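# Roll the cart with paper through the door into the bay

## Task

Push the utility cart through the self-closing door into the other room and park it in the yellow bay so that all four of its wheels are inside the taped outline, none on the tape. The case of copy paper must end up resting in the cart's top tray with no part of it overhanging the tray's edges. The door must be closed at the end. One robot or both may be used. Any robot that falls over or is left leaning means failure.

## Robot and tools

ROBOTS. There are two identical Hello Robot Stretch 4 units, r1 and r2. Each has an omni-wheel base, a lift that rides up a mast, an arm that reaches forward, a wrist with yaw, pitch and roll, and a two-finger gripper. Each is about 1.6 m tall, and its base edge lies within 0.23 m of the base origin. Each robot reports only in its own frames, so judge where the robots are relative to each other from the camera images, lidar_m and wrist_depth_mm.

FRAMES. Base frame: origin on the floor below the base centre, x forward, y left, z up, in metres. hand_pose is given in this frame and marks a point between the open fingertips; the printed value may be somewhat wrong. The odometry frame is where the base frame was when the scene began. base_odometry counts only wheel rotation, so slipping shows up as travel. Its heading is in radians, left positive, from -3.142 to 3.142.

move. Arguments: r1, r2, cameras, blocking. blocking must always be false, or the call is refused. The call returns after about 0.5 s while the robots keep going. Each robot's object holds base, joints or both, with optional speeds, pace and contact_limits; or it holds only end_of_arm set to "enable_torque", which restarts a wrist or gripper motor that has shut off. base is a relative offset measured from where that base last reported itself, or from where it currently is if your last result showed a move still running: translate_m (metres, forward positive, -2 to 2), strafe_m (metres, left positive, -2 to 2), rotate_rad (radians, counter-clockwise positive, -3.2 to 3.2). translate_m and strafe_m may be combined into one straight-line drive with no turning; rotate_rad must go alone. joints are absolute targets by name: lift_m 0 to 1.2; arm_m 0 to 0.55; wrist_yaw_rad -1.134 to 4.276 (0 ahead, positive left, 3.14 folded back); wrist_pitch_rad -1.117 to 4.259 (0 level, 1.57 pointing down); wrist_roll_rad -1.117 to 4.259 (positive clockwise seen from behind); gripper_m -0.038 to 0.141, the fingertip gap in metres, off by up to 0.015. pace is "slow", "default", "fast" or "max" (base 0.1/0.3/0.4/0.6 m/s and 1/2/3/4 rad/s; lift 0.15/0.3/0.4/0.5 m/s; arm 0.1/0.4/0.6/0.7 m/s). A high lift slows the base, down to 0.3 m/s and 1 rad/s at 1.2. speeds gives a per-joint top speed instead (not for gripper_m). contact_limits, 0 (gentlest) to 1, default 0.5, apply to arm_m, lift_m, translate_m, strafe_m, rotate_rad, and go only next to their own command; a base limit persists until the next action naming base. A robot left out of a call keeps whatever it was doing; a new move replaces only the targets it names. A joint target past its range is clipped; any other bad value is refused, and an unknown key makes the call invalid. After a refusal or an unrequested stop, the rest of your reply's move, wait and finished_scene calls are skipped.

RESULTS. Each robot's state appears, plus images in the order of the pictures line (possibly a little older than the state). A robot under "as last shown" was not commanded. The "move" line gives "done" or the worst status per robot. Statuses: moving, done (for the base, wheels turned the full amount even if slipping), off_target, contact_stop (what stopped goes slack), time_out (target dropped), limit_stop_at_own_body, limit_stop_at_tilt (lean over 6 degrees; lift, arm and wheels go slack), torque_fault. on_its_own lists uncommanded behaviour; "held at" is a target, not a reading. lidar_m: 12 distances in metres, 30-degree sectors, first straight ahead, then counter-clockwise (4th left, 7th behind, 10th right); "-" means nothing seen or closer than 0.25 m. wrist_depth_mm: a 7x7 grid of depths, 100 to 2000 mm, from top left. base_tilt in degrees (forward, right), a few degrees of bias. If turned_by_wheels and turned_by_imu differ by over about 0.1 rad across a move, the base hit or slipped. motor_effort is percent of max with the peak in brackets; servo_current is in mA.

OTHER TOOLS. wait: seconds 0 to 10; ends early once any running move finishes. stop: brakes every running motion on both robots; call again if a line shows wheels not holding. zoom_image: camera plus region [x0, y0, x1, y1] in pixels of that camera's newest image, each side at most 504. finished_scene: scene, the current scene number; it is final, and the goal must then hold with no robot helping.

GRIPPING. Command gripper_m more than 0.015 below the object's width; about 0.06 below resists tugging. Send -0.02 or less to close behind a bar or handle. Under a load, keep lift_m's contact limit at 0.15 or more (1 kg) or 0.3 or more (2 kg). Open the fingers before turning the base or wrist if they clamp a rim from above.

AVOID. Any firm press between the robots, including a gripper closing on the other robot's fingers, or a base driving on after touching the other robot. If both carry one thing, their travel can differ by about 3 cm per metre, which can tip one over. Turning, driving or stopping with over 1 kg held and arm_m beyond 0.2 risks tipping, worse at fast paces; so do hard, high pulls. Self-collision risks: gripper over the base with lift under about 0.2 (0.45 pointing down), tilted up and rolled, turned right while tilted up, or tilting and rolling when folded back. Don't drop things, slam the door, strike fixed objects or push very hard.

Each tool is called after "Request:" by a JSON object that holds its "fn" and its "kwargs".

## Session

Request:
{"fn": "move", "kwargs": {"blocking": false}}

Scene clock: 0.00 s.
r1.base_odometry: x=+0.000 y=+0.000 heading=+0.000
r1.turned_by_wheels: +0.000
r1.turned_by_imu: +0.000
r1.base_tilt: forward=-1.6 right=+1.3
r1.lidar_m: 0.96 1.73 2.02 2.40 3.92 1.60 0.85 0.77 0.78 0.89 0.77 0.78
r1.base_status: not commanded
r1.joint_positions: lift_m=+0.124 arm_m=+0.000 wrist_yaw_rad=+3.194 wrist_pitch_rad=+0.002 wrist_roll_rad=+0.000 gripper_m=+0.056
r1.joint_status: not commanded
r1.measured_speeds: all 0
r1.motor_effort: lift_m=+19 arm_m=-4 wheel_0=-2 wheel_1=+1 wheel_2=+0
r1.servo_current: wrist_yaw_rad=59 wrist_pitch_rad=46 wrist_roll_rad=46 gripper_m=39
r1.hand_pose: x=-0.1216 y=+0.0722 z=+0.3019 quat_wxyz=(-0.026, -0.001, +0.000, +1.000) (m; r1's base frame)
r1.wrist_depth_mm: - 135 - - - - - / - 123 135 - - - - / - 121 191 - - - - / 110 136 194 - - - - / 137 - - - 1618 - - / 226 - 190 1098 188 1160 1118 / 224 163 750 798 768 768 759
r2.base_odometry: x=+0.000 y=+0.000 heading=+0.000
r2.turned_by_wheels: +0.000
r2.turned_by_imu: +0.000
r2.base_tilt: forward=-0.6 right=+0.1
r2.lidar_m: 1.29 1.32 1.58 2.33 2.36 2.78 1.41 1.41 2.77 2.39 2.42 1.48
r2.base_status: not commanded
r2.joint_positions: lift_m=+0.200 arm_m=+0.000 wrist_yaw_rad=+3.211 wrist_pitch_rad=+0.001 wrist_roll_rad=+0.000 gripper_m=+0.056
r2.joint_status: not commanded
r2.measured_speeds: all 0
r2.motor_effort: lift_m=+18 arm_m=-4 wheel_0=-1 wheel_1=+1 wheel_2=+1
r2.servo_current: wrist_yaw_rad=46 wrist_pitch_rad=39 wrist_roll_rad=52 gripper_m=52
r2.hand_pose: x=-0.1229 y=+0.0671 z=+0.3779 quat_wxyz=(-0.035, -0.001, +0.000, +0.999) (m; r2's base frame)
r2.wrist_depth_mm: - - 137 - - - - / - - 137 - - - - / - 109 138 - - - - / - 140 175 - - - - / 214 - - - - - - / 213 1281 196 1255 190 1336 1182 / 208 243 866 - - 854 878
pictures: r1_head_camera, r1_head_left_camera, r1_head_right_camera, r1_wrist_camera, r2_head_camera, r2_head_left_camera, r2_head_right_camera, r2_wrist_camera
Images, in order (width x height): r1_head_camera 420x560, r1_head_left_camera 420x672, r1_head_right_camera 420x672, r1_wrist_camera 616x392, r2_head_camera 420x560, r2_head_left_camera 420x672, r2_head_right_camera 420x672, r2_wrist_camera 616x392.

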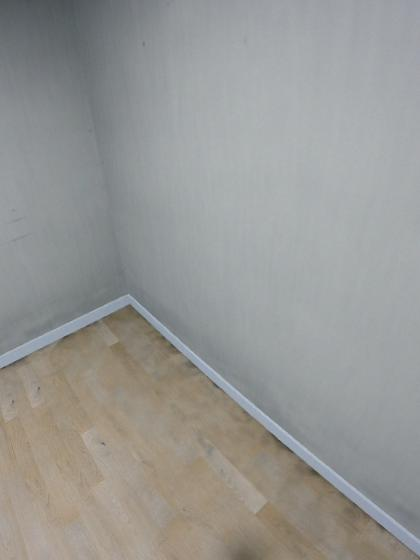

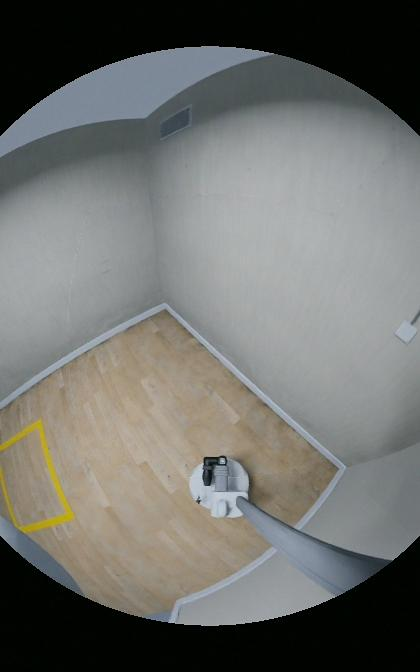

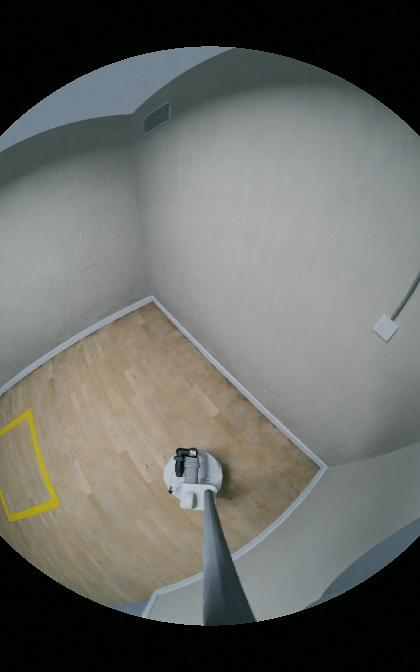

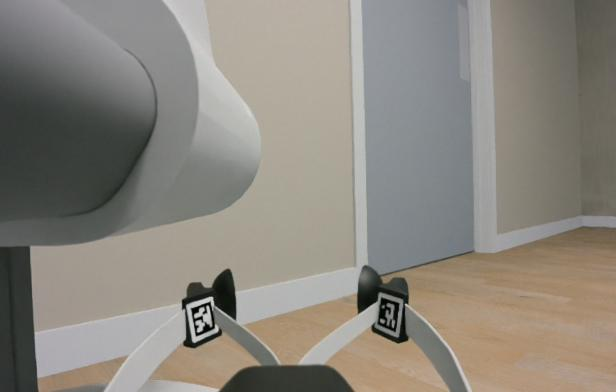

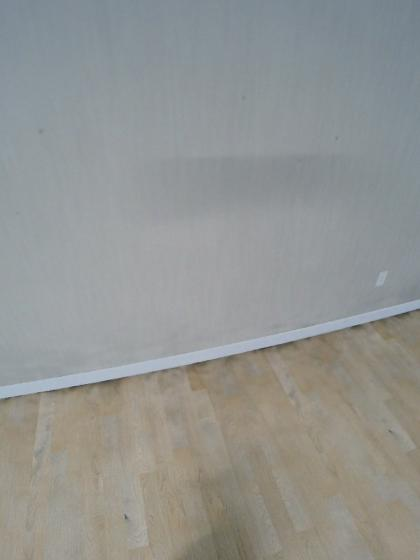

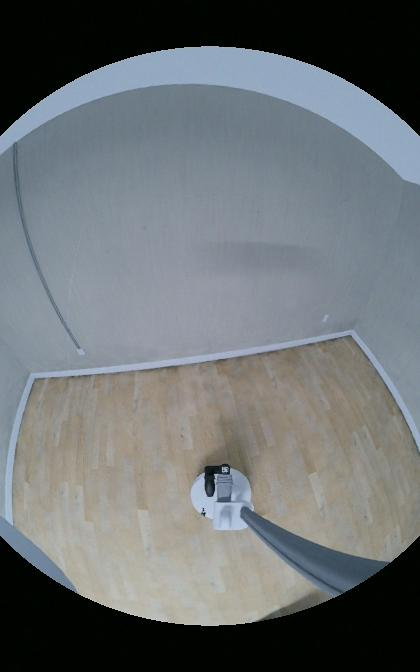

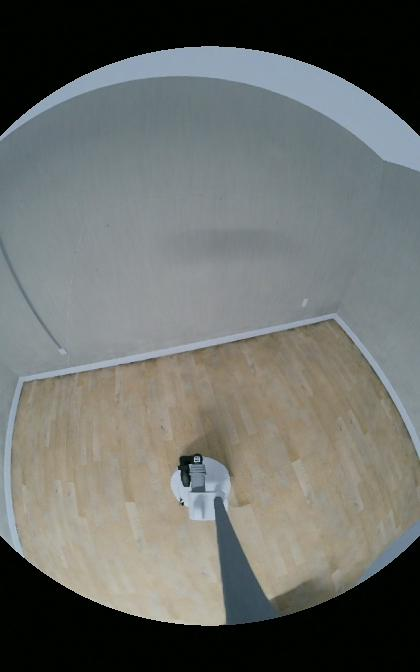

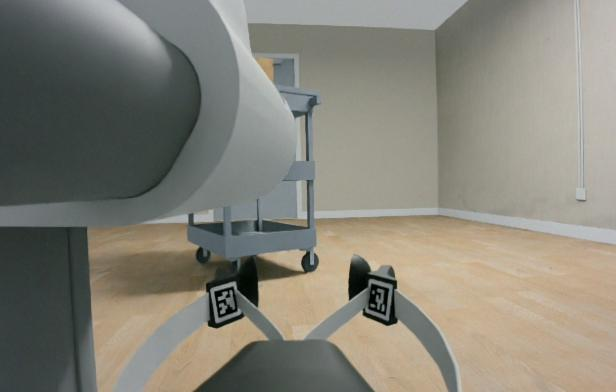

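Request:
{"fn": "move", "kwargs": {"blocking": false, "r1": {"base":{"rotate_rad":2.6},"joints":{"lift_m":0.5}}, "r2": {"base":{"rotate_rad":3.1},"joints":{"lift_m":0.688,"wrist_yaw_rad":0,"gripper_m":0.13}}}}

Request:
{"fn": "wait", "kwargs": {"seconds": 3}}

Request:
{"fn": "wait", "kwargs": {"seconds": 2, "cameras": ["r1_head_camera","r1_head_left_camera","r1_head_right_camera","r2_head_camera","r2_head_left_camera","r2_head_right_camera"]}}

Scene clock: 10.27 s.
move: r1 moving; r2 moving
r1.base_odometry: x=+0.000 y=+0.000 heading=+0.253
r1.turned_by_wheels: +0.253
r1.turned_by_imu: +0.253
r1.base_tilt: forward=-1.6 right=+1.3
r1.lidar_m: 1.15 2.01 2.11 2.98 2.65 1.07 0.80 0.74 0.81 0.80 0.72 0.82
r1.base_status: rotate_rad moving
r1.joint_positions: lift_m=+0.162 arm_m=+0.000 wrist_yaw_rad=+3.194 wrist_pitch_rad=+0.002 wrist_roll_rad=+0.000 gripper_m=+0.056
r1.joint_status: lift_m moving
r1.measured_speeds: translate_m=+0.000 strafe_m=+0.000 rotate_rad=+0.974 lift_m=+0.146 arm_m=+0.000 wrist_yaw_rad=+0.000 wrist_pitch_rad=+0.000 wrist_roll_rad=+0.000
r1.motor_effort: lift_m=+24(27) arm_m=-4(4) wheel_0=-7(9) wheel_1=-6(7) wheel_2=-6(7)
r1.servo_current: wrist_yaw_rad=46(59) wrist_pitch_rad=39(52) wrist_roll_rad=33(65) gripper_m=39(46)
r1.hand_pose: x=-0.1216 y=+0.0722 z=+0.3395 quat_wxyz=(-0.026, -0.001, +0.000, +1.000) (m; r1's base frame)
r1.wrist_depth_mm: - 135 - - - - 1808 / - 123 135 - - - 1808 / - 121 192 - - - 1756 / 111 136 195 - - - 1808 / 137 - - - - - 1808 / 216 - 190 - 188 1229 1229 / 224 151 831 153 854 820 878
r2.base_odometry: x=+0.000 y=+0.000 heading=+0.252
r2.turned_by_wheels: +0.252
r2.turned_by_imu: +0.245
r2.base_tilt: forward=-0.7 right=+0.0
r2.lidar_m: 1.29 1.38 1.94 2.33 2.46 3.37 1.44 3.35 2.49 2.40 1.84 1.36
r2.base_status: rotate_rad moving
r2.joint_positions: lift_m=+0.238 arm_m=+0.000 wrist_yaw_rad=+2.649 wrist_pitch_rad=+0.001 wrist_roll_rad=+0.000 gripper_m=+0.075
r2.joint_status: lift_m moving; wrist_yaw_rad moving; gripper_m moving
r2.measured_speeds: translate_m=+0.002 strafe_m=+0.000 rotate_rad=+0.977 lift_m=+0.146 arm_m=+0.000 wrist_yaw_rad=-1.743 wrist_pitch_rad=+0.000 wrist_roll_rad=+0.000
r2.motor_effort: lift_m=+23(25) arm_m=-4(4) wheel_0=-4(9) wheel_1=-10(10) wheel_2=-10(11)
r2.servo_current: wrist_yaw_rad=130(130) wrist_pitch_rad=46(46) wrist_roll_rad=52(65) gripper_m=98(98)
r2.hand_pose: x=-0.0417 y=+0.2135 z=+0.4157 quat_wxyz=(+0.244, -0.001, +0.000, +0.970) (m; r2's base frame)
r2.wrist_depth_mm: - - - - - - - / 1576 1661 - - - - - / 228 - - - - - - / - - - - - - - / - 1921 - - - - - / 1430 1366 190 1430 189 1464 1281 / 1008 931 1008 - 991 917 931
pictures: none

Scene clock: 12.37 s.
earlier move: r1 done; r2 moving
r1.base_odometry: x=+0.000 y=+0.000 heading=+2.600
r1.turned_by_wheels: +2.347
r1.turned_by_imu: +2.360
r1.base_tilt: forward=-1.6 right=+1.3
r1.lidar_m: 1.66 0.87 0.75 0.75 0.87 0.77 0.77 0.91 1.64 2.03 2.39 3.92
r1.base_status: done
r1.joint_positions: lift_m=+0.500 arm_m=+0.000 wrist_yaw_rad=+3.194 wrist_pitch_rad=+0.002 wrist_roll_rad=+0.000 gripper_m=+0.056
r1.joint_status: all done
r1.measured_speeds: all 0
r1.motor_effort: lift_m=+24(28) arm_m=-4(4) wheel_0=-1(10) wheel_1=-1(9) wheel_2=+0(8)
r1.servo_current: wrist_yaw_rad=39(65) wrist_pitch_rad=39(52) wrist_roll_rad=59(65) gripper_m=39(52)
r1.hand_pose: x=-0.1216 y=+0.0722 z=+0.6772 quat_wxyz=(-0.026, -0.001, +0.000, +1.000) (m; r1's base frame)
r1.wrist_depth_mm: - 135 - - - - - / - 123 135 - - - - / - 121 190 - - - - / 110 135 195 - - - - / 137 - - - - - - / 216 - 190 - 187 - - / - 141 - 136 - - -
r2.base_odometry: x=+0.000 y=+0.000 heading=+3.099
r2.turned_by_wheels: +2.847
r2.turned_by_imu: +2.772
r2.base_tilt: forward=-0.6 right=+0.1
r2.lidar_m: 1.45 1.38 2.84 2.37 2.40 1.56 1.31 1.30 1.51 2.33 2.32 2.69
r2.base_status: rotate_rad moving
r2.joint_positions: lift_m=+0.688 arm_m=+0.000 wrist_yaw_rad=+0.003 wrist_pitch_rad=+0.001 wrist_roll_rad=+0.000 gripper_m=+0.130
r2.joint_status: lift_m moving; wrist_yaw_rad moving; the others done
r2.measured_speeds: translate_m=+0.000 strafe_m=+0.000 rotate_rad=+0.000 lift_m=+0.012 arm_m=+0.000 wrist_yaw_rad=-0.004 wrist_pitch_rad=+0.000 wrist_roll_rad=+0.000
r2.motor_effort: lift_m=+24(26) arm_m=-4(4) wheel_0=-1(11) wheel_1=-2(10) wheel_2=-4(13)
r2.servo_current: wrist_yaw_rad=39(130) wrist_pitch_rad=46(46) wrist_roll_rad=59(65) gripper_m=52(98)
r2.hand_pose: x=+0.4596 y=-0.0865 z=+0.8655 quat_wxyz=(+1.000, +0.000, +0.001, +0.002) (m; r2's base frame)
r2.wrist_depth_mm: - - - - - - - / - - - - - - - / - - - - - - - / - 1430 1430 - - - - / - - - - - - - / - 1182 201 - 219 - - / 1921 1808 - - 1921 1756 1808
wait: 2.10 of 3 s (r1 has come to rest)
pictures: none

Scene clock: 12.67 s.
earlier move: r2 done
r1.base_odometry: x=+0.000 y=+0.000 heading=+2.600
r1.turned_by_wheels: +0.000
r1.turned_by_imu: +0.000
r1.base_tilt: forward=-1.6 right=+1.3
r1.lidar_m: 1.66 0.87 0.76 0.77 0.90 0.78 0.77 0.93 1.66 2.05 2.36 3.91
r1.base_status: done
r1.joint_positions: lift_m=+0.500 arm_m=+0.000 wrist_yaw_rad=+3.194 wrist_pitch_rad=+0.002 wrist_roll_rad=+0.000 gripper_m=+0.056
r1.joint_status: all done
r1.measured_speeds: all 0
r1.motor_effort: lift_m=+24(28) arm_m=-4(4) wheel_0=-1(10) wheel_1=-1(9) wheel_2=+0(8)
r1.servo_current: wrist_yaw_rad=59(65) wrist_pitch_rad=46(52) wrist_roll_rad=39(65) gripper_m=39(52)
r1.hand_pose: x=-0.1216 y=+0.0722 z=+0.6772 quat_wxyz=(-0.026, -0.001, +0.000, +1.000) (m; r1's base frame)
r1.wrist_depth_mm: - 135 - - - - - / - 122 135 - - - - / - 121 191 - - - - / 110 135 195 - - - - / 137 - - - - - - / 216 - 190 - 188 - - / - 141 - 137 - - -
r2.base_odometry: x=+0.000 y=+0.000 heading=+3.099
r2.turned_by_wheels: +0.000
r2.turned_by_imu: +0.000
r2.base_tilt: forward=-0.7 right=+0.1
r2.lidar_m: 1.45 1.39 2.88 2.41 2.38 1.56 1.31 1.31 1.50 2.35 2.35 2.67
r2.base_status: done
r2.joint_positions: lift_m=+0.688 arm_m=+0.000 wrist_yaw_rad=+0.003 wrist_pitch_rad=+0.001 wrist_roll_rad=+0.000 gripper_m=+0.130
r2.joint_status: all done
r2.measured_speeds: all 0
r2.motor_effort: lift_m=+21(26) arm_m=-4(4) wheel_0=-3(11) wheel_1=-2(10) wheel_2=-4(13)
r2.servo_current: wrist_yaw_rad=46(130) wrist_pitch_rad=46(46) wrist_roll_rad=52(65) gripper_m=52(98)
r2.hand_pose: x=+0.4596 y=-0.0866 z=+0.8656 quat_wxyz=(+1.000, +0.000, +0.001, +0.001) (m; r2's base frame)
r2.wrist_depth_mm: - - - - - - - / - - - - - - - / - - - - - - - / - 1430 1499 - - - - / - - - - - - - / - 1182 200 - 219 - - / 1921 1708 - - 1921 1756 1808
wait: 0.30 of 2 s (r2 has come to rest)
pictures: r1_head_camera, r1_head_left_camera, r1_head_right_camera, r2_head_camera, r2_head_left_camera, r2_head_right_camera
Images, in order (width x height): r1_head_camera 420x560, r1_head_left_camera 420x672, r1_head_right_camera 420x672, r2_head_camera 420x560, r2_head_left_camera 420x672, r2_head_right_camera 420x672.

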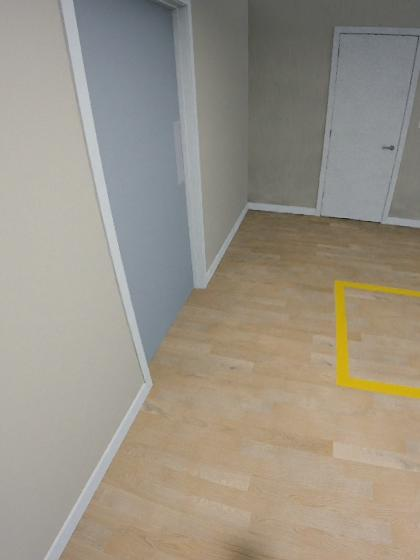

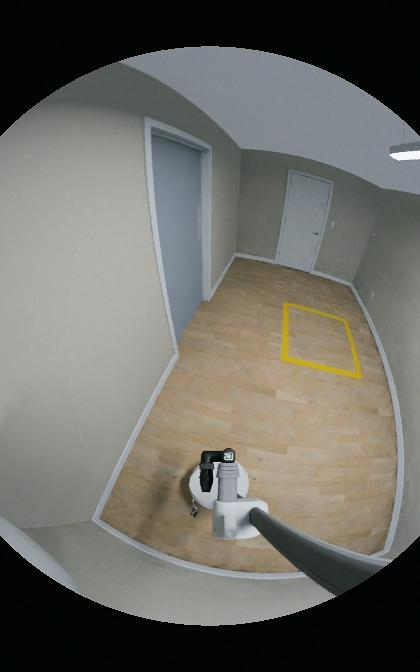

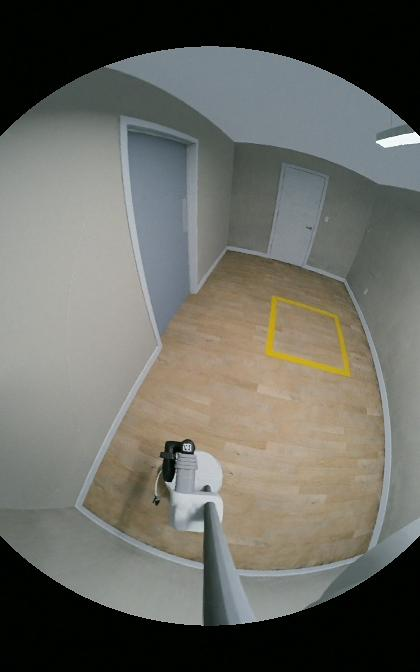

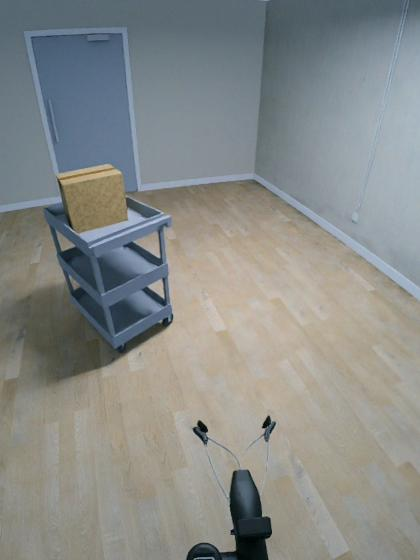

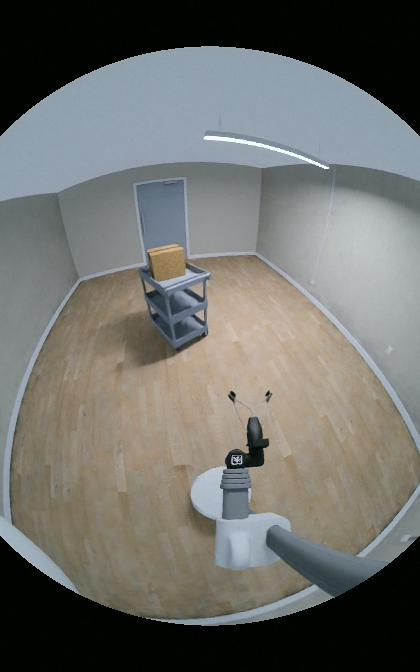

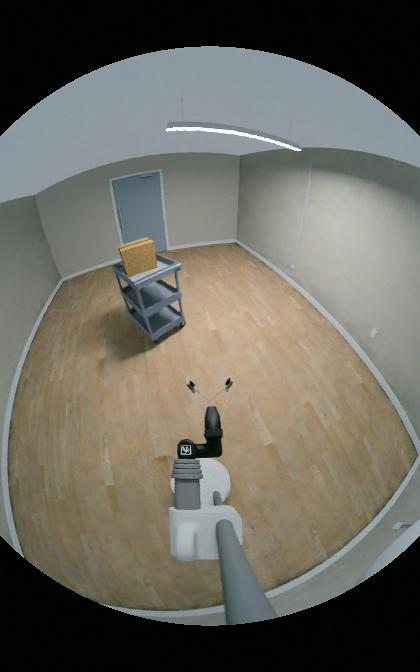

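Request:
{"fn": "move", "kwargs": {"blocking": false}}

Scene clock: 34.73 s.
r1.base_odometry: x=+0.000 y=+0.000 heading=+2.600
r1.turned_by_wheels: +0.000
r1.turned_by_imu: +0.000
r1.base_tilt: forward=-1.6 right=+1.3
r1.lidar_m: 1.68 0.87 0.74 0.73 0.89 0.77 0.77 0.93 1.65 2.04 2.40 3.91
r1.base_status: done
r1.joint_positions: lift_m=+0.500 arm_m=+0.000 wrist_yaw_rad=+3.194 wrist_pitch_rad=+0.002 wrist_roll_rad=+0.000 gripper_m=+0.056
r1.joint_status: all done
r1.measured_speeds: all 0
r1.motor_effort: lift_m=+24(28) arm_m=-4(4) wheel_0=-2(10) wheel_1=-1(9) wheel_2=+0(8)
r1.servo_current: wrist_yaw_rad=52(65) wrist_pitch_rad=46(52) wrist_roll_rad=39(65) gripper_m=39(52)
r1.hand_pose: x=-0.1216 y=+0.0722 z=+0.6772 quat_wxyz=(-0.026, -0.001, +0.000, +1.000) (m; r1's base frame)
r1.wrist_depth_mm: - 135 - - - - - / - 123 135 - - - - / - 121 191 - - - - / 110 136 195 - - - - / 137 - - - - - - / 216 - 190 - 187 - - / - 141 - 137 - - -
r2.base_odometry: x=+0.000 y=+0.000 heading=+3.099
r2.turned_by_wheels: +0.000
r2.turned_by_imu: +0.000
r2.base_tilt: forward=-0.7 right=+0.0
r2.lidar_m: 1.46 1.41 2.88 2.37 2.40 1.57 1.32 1.31 1.49 2.34 2.35 2.68
r2.base_status: done
r2.joint_positions: lift_m=+0.688 arm_m=+0.000 wrist_yaw_rad=+0.003 wrist_pitch_rad=+0.001 wrist_roll_rad=+0.000 gripper_m=+0.130
r2.joint_status: all done
r2.measured_speeds: all 0
r2.motor_effort: lift_m=+21(26) arm_m=-4(4) wheel_0=-3(11) wheel_1=-2(10) wheel_2=-3(13)
r2.servo_current: wrist_yaw_rad=52(130) wrist_pitch_rad=39(46) wrist_roll_rad=39(65) gripper_m=46(98)
r2.hand_pose: x=+0.4596 y=-0.0866 z=+0.8656 quat_wxyz=(+1.000, +0.000, +0.001, +0.001) (m; r2's base frame)
r2.wrist_depth_mm: - - - - - - - / - - - - - - - / - - - - - - - / - 1464 1464 - - - - / - - - - - - - / - 1160 200 - 220 - - / 1983 1708 - - 1921 1756 1756
pictures: r1_head_camera, r1_head_left_camera, r1_head_right_camera, r1_wrist_camera, r2_head_camera, r2_head_left_camera, r2_head_right_camera, r2_wrist_camera
Images, in order (width x height): r1_head_camera 420x560, r1_head_left_camera 420x672, r1_head_right_camera 420x672, r1_wrist_camera 616x392, r2_head_camera 420x560, r2_head_left_camera 420x672, r2_head_right_camera 420x672, r2_wrist_camera 616x392.

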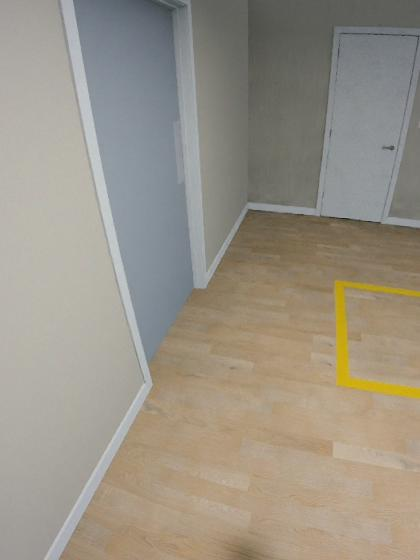

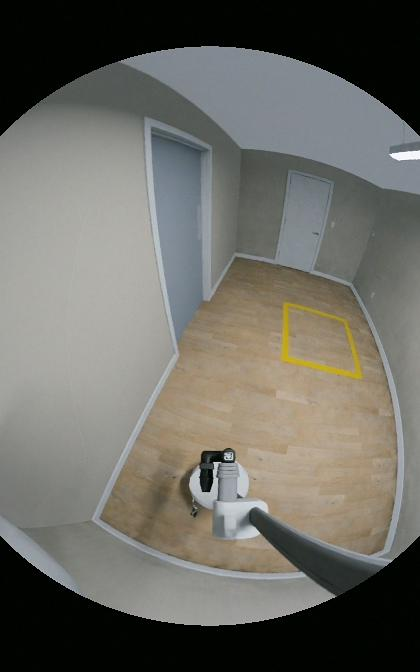

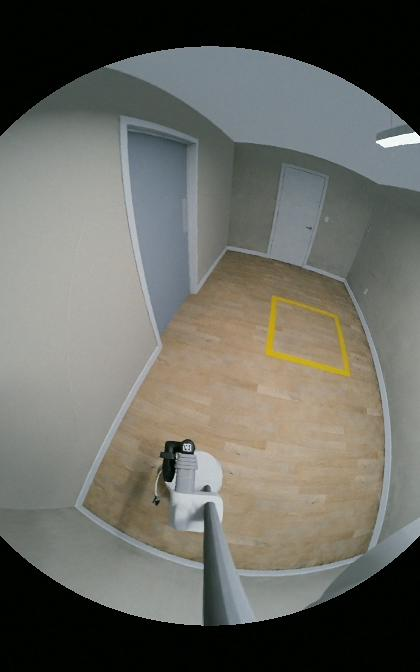

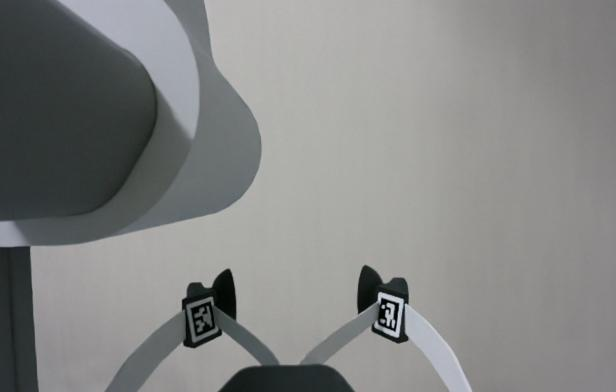

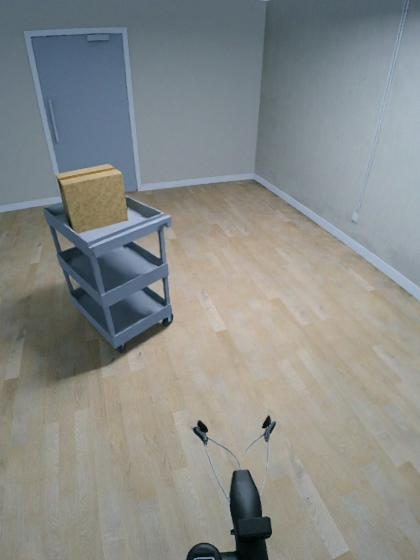

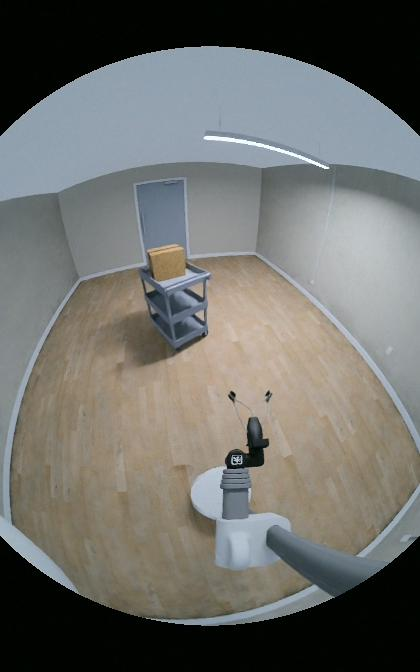

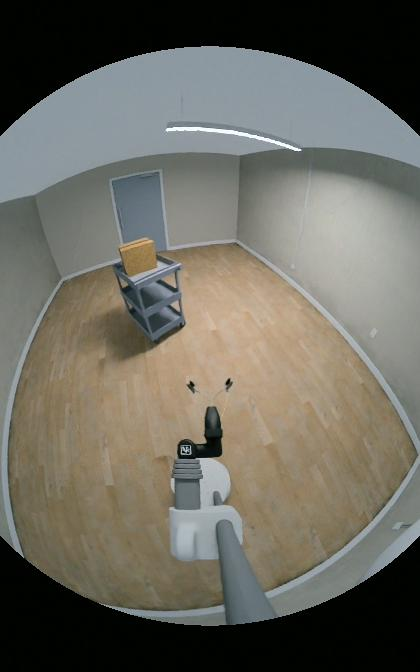

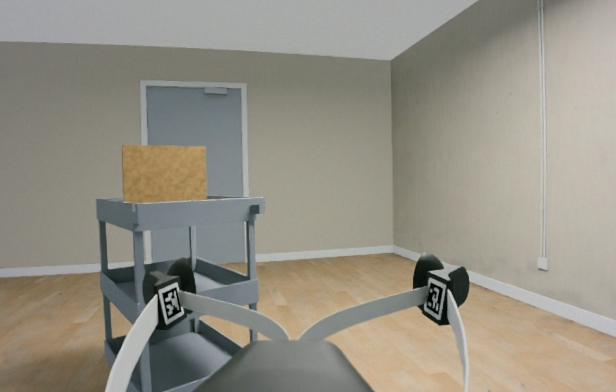

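Request:
{"fn": "zoom_image", "kwargs": {"camera": "r2_head_camera", "region": [20, 20, 220, 360]}}

Scaled by 1.482 from the camera's 420x560 image, which has a finer 1200x1600 frame.

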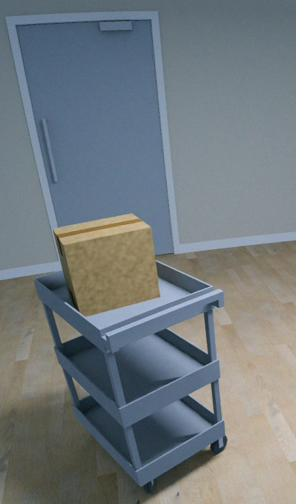

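Request:
{"fn": "move", "kwargs": {"blocking": false, "r2": {"base":{"rotate_rad":0.39},"joints":{"lift_m":0.9}}, "r1": {"base":{"translate_m":0.9},"joints":{"lift_m":0.688}}}}

Request:
{"fn": "wait", "kwargs": {"seconds": 3}}

Request:
{"fn": "wait", "kwargs": {"seconds": 3, "cameras": ["r1_head_camera","r2_head_camera"]}}

Scene clock: 85.17 s.
move: r1 moving; r2 moving
r1.base_odometry: x=-0.027 y=+0.016 heading=+2.600
r1.turned_by_wheels: +0.000
r1.turned_by_imu: +0.000
r1.base_tilt: forward=-1.6 right=+1.2
r1.lidar_m: 1.65 0.87 0.75 0.75 0.88 0.79 0.79 0.94 1.75 2.05 2.40 3.88
r1.base_status: translate_m moving
r1.joint_positions: lift_m=+0.538 arm_m=+0.000 wrist_yaw_rad=+3.194 wrist_pitch_rad=+0.002 wrist_roll_rad=+0.000 gripper_m=+0.056
r1.joint_status: lift_m moving
r1.measured_speeds: translate_m=+0.121 strafe_m=+0.000 rotate_rad=-0.001 lift_m=+0.146 arm_m=+0.000 wrist_yaw_rad=+0.000 wrist_pitch_rad=+0.000 wrist_roll_rad=+0.000
r1.motor_effort: lift_m=+25(28) arm_m=-4(4) wheel_0=+6(8) wheel_1=+5(7) wheel_2=-8(9)
r1.servo_current: wrist_yaw_rad=39(59) wrist_pitch_rad=46(46) wrist_roll_rad=46(59) gripper_m=39(46)
r1.hand_pose: x=-0.1216 y=+0.0722 z=+0.7152 quat_wxyz=(-0.026, -0.001, +0.000, +1.000) (m; r1's base frame)
r1.wrist_depth_mm: - 135 - - - - - / - 120 135 - - - - / - 124 166 - - - - / 110 135 199 - - - - / 137 - - - - - - / 224 - 191 - 188 - - / - 140 - 136 - - -
r2.base_odometry: x=+0.000 y=+0.000 heading=-2.938
r2.turned_by_wheels: +0.246
r2.turned_by_imu: +0.240
r2.base_tilt: forward=-0.7 right=+0.1
r2.lidar_m: 1.39 3.63 2.50 2.41 1.98 1.37 1.32 1.34 1.81 2.34 2.40 3.19
r2.base_status: rotate_rad moving
r2.joint_positions: lift_m=+0.726 arm_m=+0.000 wrist_yaw_rad=+0.003 wrist_pitch_rad=+0.001 wrist_roll_rad=+0.000 gripper_m=+0.130
r2.joint_status: lift_m moving
r2.measured_speeds: translate_m=+0.000 strafe_m=-0.001 rotate_rad=+0.814 lift_m=+0.146 arm_m=+0.000 wrist_yaw_rad=+0.000 wrist_pitch_rad=+0.000 wrist_roll_rad=+0.000
r2.motor_effort: lift_m=+24(25) arm_m=-4(4) wheel_0=-3(10) wheel_1=-5(11) wheel_2=-9(11)
r2.servo_current: wrist_yaw_rad=52(59) wrist_pitch_rad=39(46) wrist_roll_rad=52(59) gripper_m=46(52)
r2.hand_pose: x=+0.4596 y=-0.0867 z=+0.9036 quat_wxyz=(+1.000, +0.000, +0.001, +0.001) (m; r2's base frame)
r2.wrist_depth_mm: - - - - - - - / - - - - - - - / - - - - - - - / - - 1464 1499 - - - / - - - - - - - / - - 193 1336 218 - - / - 1921 1808 - - 1808 1921
pictures: none

Scene clock: 86.63 s.
earlier move: r1 moving; r2 done
r1.base_odometry: x=-0.352 y=+0.212 heading=+2.600
r1.turned_by_wheels: +0.000
r1.turned_by_imu: +0.000
r1.base_tilt: forward=-1.6 right=+1.3
r1.lidar_m: 1.48 0.73 0.65 0.65 0.77 1.16 1.15 1.37 2.15 2.16 2.51 3.52
r1.base_status: translate_m moving
r1.joint_positions: lift_m=+0.688 arm_m=+0.000 wrist_yaw_rad=+3.194 wrist_pitch_rad=+0.002 wrist_roll_rad=+0.000 gripper_m=+0.056
r1.joint_status: all done
r1.measured_speeds: translate_m=+0.301 strafe_m=+0.000 rotate_rad=-0.002 lift_m=+0.000 arm_m=+0.000 wrist_yaw_rad=+0.000 wrist_pitch_rad=+0.000 wrist_roll_rad=+0.000
r1.motor_effort: lift_m=+24(28) arm_m=-4(4) wheel_0=+5(8) wheel_1=+5(7) wheel_2=-5(10)
r1.servo_current: wrist_yaw_rad=59(72) wrist_pitch_rad=52(52) wrist_roll_rad=39(65) gripper_m=39(46)
r1.hand_pose: x=-0.1216 y=+0.0722 z=+0.8652 quat_wxyz=(-0.026, -0.001, +0.000, +1.000) (m; r1's base frame)
r1.wrist_depth_mm: - 135 - - - - - / - 121 136 - - - - / - 124 156 - - - - / 108 135 189 - - - - / 137 - - - - - - / 220 - 190 - 187 - - / 216 141 - 137 - - -
r2.base_odometry: x=+0.000 y=+0.000 heading=-2.795
r2.turned_by_wheels: +0.143
r2.turned_by_imu: +0.140
r2.base_tilt: forward=-0.6 right=+0.0
r2.lidar_m: 1.38 3.15 2.43 2.37 1.75 1.33 1.29 1.43 2.12 2.34 2.52 1.57
r2.base_status: done
r2.joint_positions: lift_m=+0.900 arm_m=+0.000 wrist_yaw_rad=+0.003 wrist_pitch_rad=+0.001 wrist_roll_rad=+0.000 gripper_m=+0.130
r2.joint_status: all done
r2.measured_speeds: all 0
r2.motor_effort: lift_m=+21(26) arm_m=-4(4) wheel_0=-3(10) wheel_1=-3(11) wheel_2=-4(11)
r2.servo_current: wrist_yaw_rad=46(59) wrist_pitch_rad=39(46) wrist_roll_rad=46(59) gripper_m=46(59)
r2.hand_pose: x=+0.4596 y=-0.0867 z=+1.0776 quat_wxyz=(+1.000, +0.000, +0.001, +0.001) (m; r2's base frame)
r2.wrist_depth_mm: - - - - - - - / - - - - - - - / - - - - - - - / - - - - - - - / - - - 1464 1499 - - / - - 217 1921 213 - - / - - - - - - -
wait: 1.47 of 3 s (r2 has come to rest)
pictures: none

Scene clock: 89.17 s.
earlier move: r1 done
r1.base_odometry: x=-0.771 y=+0.464 heading=+2.600
r1.turned_by_wheels: +0.000
r1.turned_by_imu: +0.000
r1.base_tilt: forward=-1.6 right=+1.3
r1.lidar_m: 1.19 0.70 0.49 0.51 0.62 1.09 1.64 1.97 2.29 2.28 2.67 3.07
r1.base_status: done
r1.joint_positions: lift_m=+0.688 arm_m=+0.000 wrist_yaw_rad=+3.194 wrist_pitch_rad=+0.002 wrist_roll_rad=+0.000 gripper_m=+0.056
r1.joint_status: all done
r1.measured_speeds: all 0
r1.motor_effort: lift_m=+24(28) arm_m=-4(4) wheel_0=+2(8) wheel_1=+2(7) wheel_2=+2(10)
r1.servo_current: wrist_yaw_rad=39(72) wrist_pitch_rad=39(52) wrist_roll_rad=52(65) gripper_m=39(46)
r1.hand_pose: x=-0.1216 y=+0.0722 z=+0.8652 quat_wxyz=(-0.026, -0.001, +0.000, +1.000) (m; r1's base frame)
r1.wrist_depth_mm: - 135 - - - - - / - 121 135 - - - - / - 120 187 - - - - / 111 135 200 - - - - / 216 - - - - - - / - - 192 - 187 - - / 1863 1921 1808 137 - - -
r2.base_odometry: x=+0.000 y=+0.000 heading=-2.795
r2.turned_by_wheels: +0.000
r2.turned_by_imu: +0.000
r2.base_tilt: forward=-0.7 right=+0.1
r2.lidar_m: 1.40 3.13 2.41 2.38 1.73 1.34 1.31 1.40 2.11 2.34 2.52 1.61
r2.base_status: done
r2.joint_positions: lift_m=+0.900 arm_m=+0.000 wrist_yaw_rad=+0.003 wrist_pitch_rad=+0.001 wrist_roll_rad=+0.000 gripper_m=+0.130
r2.joint_status: all done
r2.measured_speeds: all 0
r2.motor_effort: lift_m=+21(26) arm_m=-4(5) wheel_0=-2(10) wheel_1=-3(11) wheel_2=-4(11)
r2.servo_current: wrist_yaw_rad=52(65) wrist_pitch_rad=33(52) wrist_roll_rad=39(59) gripper_m=46(59)
r2.hand_pose: x=+0.4596 y=-0.0867 z=+1.0776 quat_wxyz=(+1.000, +0.000, +0.001, +0.001) (m; r2's base frame)
r2.wrist_depth_mm: - - - - - - - / - - - - - - - / - - - - - - - / - - - - - - - / - - - 1499 1499 - - / - - 217 1863 213 - - / - - - - - - -
wait: 2.53 of 3 s (r1 has come to rest)
pictures: r1_head_camera, r2_head_camera
Images, in order (width x height): r1_head_camera 420x560, r2_head_camera 420x560.

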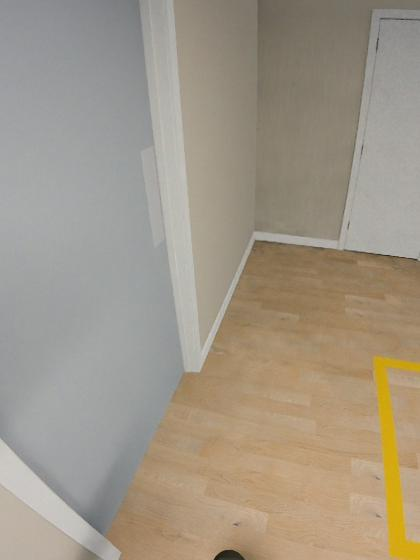

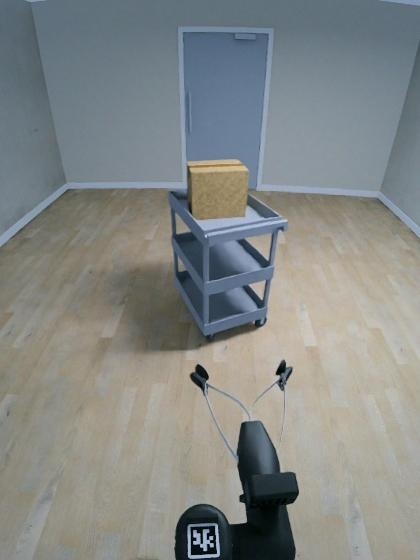

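Request:
{"fn": "move", "kwargs": {"blocking": false, "r2": {"base":{"translate_m":0.75,"strafe_m":-0.75},"pace":"fast"}, "r1": {"base":{"translate_m":0.55},"joints":{"wrist_yaw_rad":0}}}}

Request:
{"fn": "wait", "kwargs": {"seconds": 5}}

Request:
{"fn": "wait", "kwargs": {"seconds": 4, "cameras": ["r2_head_left_camera","r2_head_camera"]}}

Scene clock: 98.70 s.
move: r1 moving; r2 moving
r1.base_odometry: x=-0.798 y=+0.480 heading=+2.601
r1.turned_by_wheels: +0.000
r1.turned_by_imu: +0.000
r1.base_tilt: forward=-1.6 right=+1.3
r1.lidar_m: 1.16 0.67 0.50 0.50 0.60 1.09 1.66 2.01 2.30 2.28 2.69 3.04
r1.base_status: translate_m moving
r1.joint_positions: lift_m=+0.688 arm_m=+0.000 wrist_yaw_rad=+2.608 wrist_pitch_rad=+0.002 wrist_roll_rad=+0.000 gripper_m=+0.056
r1.joint_status: wrist_yaw_rad moving
r1.measured_speeds: translate_m=+0.122 strafe_m=-0.001 rotate_rad=-0.005 lift_m=+0.000 arm_m=+0.000 wrist_yaw_rad=-1.816 wrist_pitch_rad=+0.000 wrist_roll_rad=+0.000
r1.motor_effort: lift_m=+24(24) arm_m=-3(4) wheel_0=+6(7) wheel_1=+4(9) wheel_2=-9(9)
r1.servo_current: wrist_yaw_rad=91(111) wrist_pitch_rad=46(52) wrist_roll_rad=52(59) gripper_m=46(46)
r1.hand_pose: x=-0.0328 y=+0.2220 z=+0.8652 quat_wxyz=(+0.264, -0.001, +0.000, +0.965) (m; r1's base frame)
r1.wrist_depth_mm: - - - - - - - / - - - - - - - / - - - - - - - / - - - - - - - / - - - - - - - / - - 190 - 187 - - / - 140 - 137 - - -
r2.base_odometry: x=-0.038 y=+0.018 heading=-2.795
r2.turned_by_wheels: -0.001
r2.turned_by_imu: +0.000
r2.base_tilt: forward=-0.7 right=+0.0
r2.lidar_m: 1.36 3.18 2.47 2.38 1.76 1.37 1.35 1.44 2.15 2.32 2.50 1.54
r2.base_status: translate_m moving; strafe_m moving
r2.joint_positions: lift_m=+0.900 arm_m=+0.000 wrist_yaw_rad=+0.003 wrist_pitch_rad=+0.001 wrist_roll_rad=+0.000 gripper_m=+0.130
r2.joint_status: not commanded
r2.measured_speeds: translate_m=+0.115 strafe_m=-0.116 rotate_rad=-0.002 lift_m=+0.000 arm_m=+0.000 wrist_yaw_rad=+0.000 wrist_pitch_rad=+0.000 wrist_roll_rad=+0.000
r2.motor_effort: lift_m=+21(21) arm_m=-4(4) wheel_0=+12(13) wheel_1=-8(8) wheel_2=-13(13)
r2.servo_current: wrist_yaw_rad=39(59) wrist_pitch_rad=39(46) wrist_roll_rad=59(59) gripper_m=52(52)
r2.hand_pose: x=+0.4596 y=-0.0867 z=+1.0776 quat_wxyz=(+1.000, +0.000, +0.001, +0.001) (m; r2's base frame)
r2.wrist_depth_mm: - - - - - - - / - - - - - - - / - - - - - - - / - - - - - - - / - - - 1430 - - - / - - 219 1205 213 - - / - - - - - - -
pictures: none

Scene clock: 101.53 s.
earlier move: r1 done; r2 moving
r1.base_odometry: x=-1.243 y=+0.747 heading=+2.601
r1.turned_by_wheels: +0.000
r1.turned_by_imu: +0.000
r1.base_tilt: forward=-1.6 right=+1.3
r1.lidar_m: 0.77 0.52 0.43 0.44 0.46 0.77 2.17 2.57 2.42 2.43 2.87 2.56
r1.base_status: done
r1.joint_positions: lift_m=+0.688 arm_m=+0.000 wrist_yaw_rad=+0.003 wrist_pitch_rad=+0.002 wrist_roll_rad=+0.000 gripper_m=+0.056
r1.joint_status: all done
r1.measured_speeds: all 0
r1.motor_effort: lift_m=+23(24) arm_m=+0(4) wheel_0=+2(9) wheel_1=+2(9) wheel_2=+1(10)
r1.servo_current: wrist_yaw_rad=52(117) wrist_pitch_rad=46(52) wrist_roll_rad=46(65) gripper_m=39(46)
r1.hand_pose: x=+0.4595 y=-0.0867 z=+0.8652 quat_wxyz=(+1.000, +0.000, +0.001, +0.001) (m; r1's base frame)
r1.wrist_depth_mm: 544 - - - - - - / 544 549 - - - - - / 549 559 - - - - - / 544 549 - - - - - / 549 549 - - - - - / 544 554 190 - 187 - - / 549 164 - 137 - 1863 -
r2.base_odometry: x=-0.915 y=+0.430 heading=-2.795
r2.turned_by_wheels: +0.000
r2.turned_by_imu: +0.001
r2.base_tilt: forward=-0.7 right=+0.1
r2.lidar_m: 0.85 0.85 3.11 3.02 2.73 2.16 2.09 2.21 1.72 1.68 1.85 2.70
r2.base_status: translate_m moving; strafe_m moving
r2.joint_positions: lift_m=+0.900 arm_m=+0.000 wrist_yaw_rad=+0.003 wrist_pitch_rad=+0.001 wrist_roll_rad=+0.000 gripper_m=+0.130
r2.joint_status: not commanded
r2.measured_speeds: translate_m=+0.132 strafe_m=-0.131 rotate_rad=-0.003 lift_m=+0.000 arm_m=+0.000 wrist_yaw_rad=+0.000 wrist_pitch_rad=+0.000 wrist_roll_rad=+0.000
r2.motor_effort: lift_m=+21(21) arm_m=-4(4) wheel_0=+2(17) wheel_1=-5(10) wheel_2=-3(13)
r2.servo_current: wrist_yaw_rad=59(59) wrist_pitch_rad=39(46) wrist_roll_rad=46(59) gripper_m=52(59)
r2.hand_pose: x=+0.4596 y=-0.0867 z=+1.0777 quat_wxyz=(+1.000, +0.000, +0.001, +0.001) (m; r2's base frame)
r2.wrist_depth_mm: - - - - - - - / - - - - - - - / - - - - - - - / - - - - - - - / 820 904 - - - - - / 820 831 219 - 219 - - / 627 - - - - - -
wait: 2.83 of 5 s (r1 has come to rest)
pictures: none

Scene clock: 102.37 s.
earlier move: r2 done
r1.base_odometry: x=-1.243 y=+0.747 heading=+2.601
r1.turned_by_wheels: +0.000
r1.turned_by_imu: +0.000
r1.base_tilt: forward=-1.6 right=+1.3
r1.lidar_m: 0.78 0.52 0.44 0.42 0.46 0.78 2.16 2.59 2.46 2.43 2.86 2.53
r1.base_status: done
r1.joint_positions: lift_m=+0.688 arm_m=+0.000 wrist_yaw_rad=+0.003 wrist_pitch_rad=+0.002 wrist_roll_rad=+0.000 gripper_m=+0.056
r1.joint_status: all done
r1.measured_speeds: all 0
r1.motor_effort: lift_m=+23(24) arm_m=+1(4) wheel_0=+2(9) wheel_1=+2(9) wheel_2=+1(10)
r1.servo_current: wrist_yaw_rad=33(117) wrist_pitch_rad=39(52) wrist_roll_rad=52(65) gripper_m=39(46)
r1.hand_pose: x=+0.4595 y=-0.0867 z=+0.8652 quat_wxyz=(+1.000, +0.000, +0.001, +0.001) (m; r1's base frame)
r1.wrist_depth_mm: 549 - - - - - - / 539 549 - - - - - / 539 559 - - - - - / 549 549 - - - - - / 549 554 - - - - - / 549 549 190 - 187 - - / 549 163 - 137 - 1808 1983
r2.base_odometry: x=-0.960 y=+0.451 heading=-2.795
r2.turned_by_wheels: +0.000
r2.turned_by_imu: +0.000
r2.base_tilt: forward=-0.7 right=+0.0
r2.lidar_m: 3.67 0.82 0.94 3.02 2.79 2.18 2.13 2.19 1.65 1.66 1.79 2.67
r2.base_status: done
r2.joint_positions: lift_m=+0.900 arm_m=+0.000 wrist_yaw_rad=+0.003 wrist_pitch_rad=+0.001 wrist_roll_rad=+0.000 gripper_m=+0.130
r2.joint_status: not commanded
r2.measured_speeds: all 0
r2.motor_effort: lift_m=+21(21) arm_m=-4(4) wheel_0=+1(17) wheel_1=-2(10) wheel_2=-4(13)
r2.servo_current: wrist_yaw_rad=52(59) wrist_pitch_rad=39(46) wrist_roll_rad=39(59) gripper_m=46(59)
r2.hand_pose: x=+0.4596 y=-0.0867 z=+1.0777 quat_wxyz=(+1.000, +0.000, +0.001, +0.001) (m; r2's base frame)
r2.wrist_depth_mm: - - - - - - - / - - - - - - - / - - - - - - - / - - - - - - - / 778 - - - - - - / 788 218 218 - 219 - - / 615 1205 - - - - -
wait: 0.83 of 4 s (r2 has come to rest)
pictures: r2_head_camera, r2_head_left_camera
Images, in order (width x height): r2_head_camera 420x560, r2_head_left_camera 420x672.

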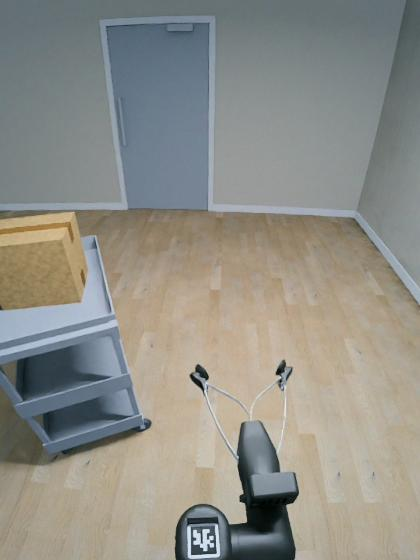

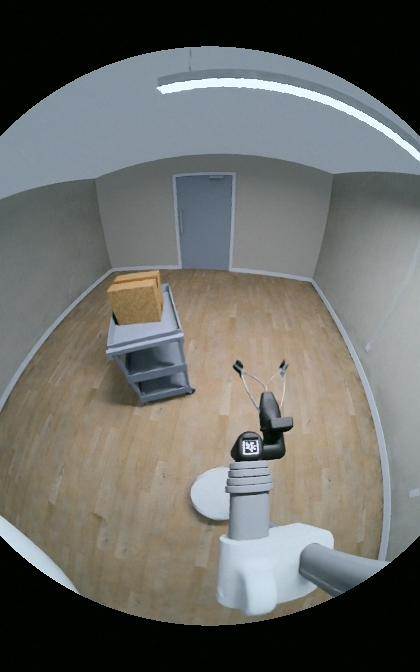

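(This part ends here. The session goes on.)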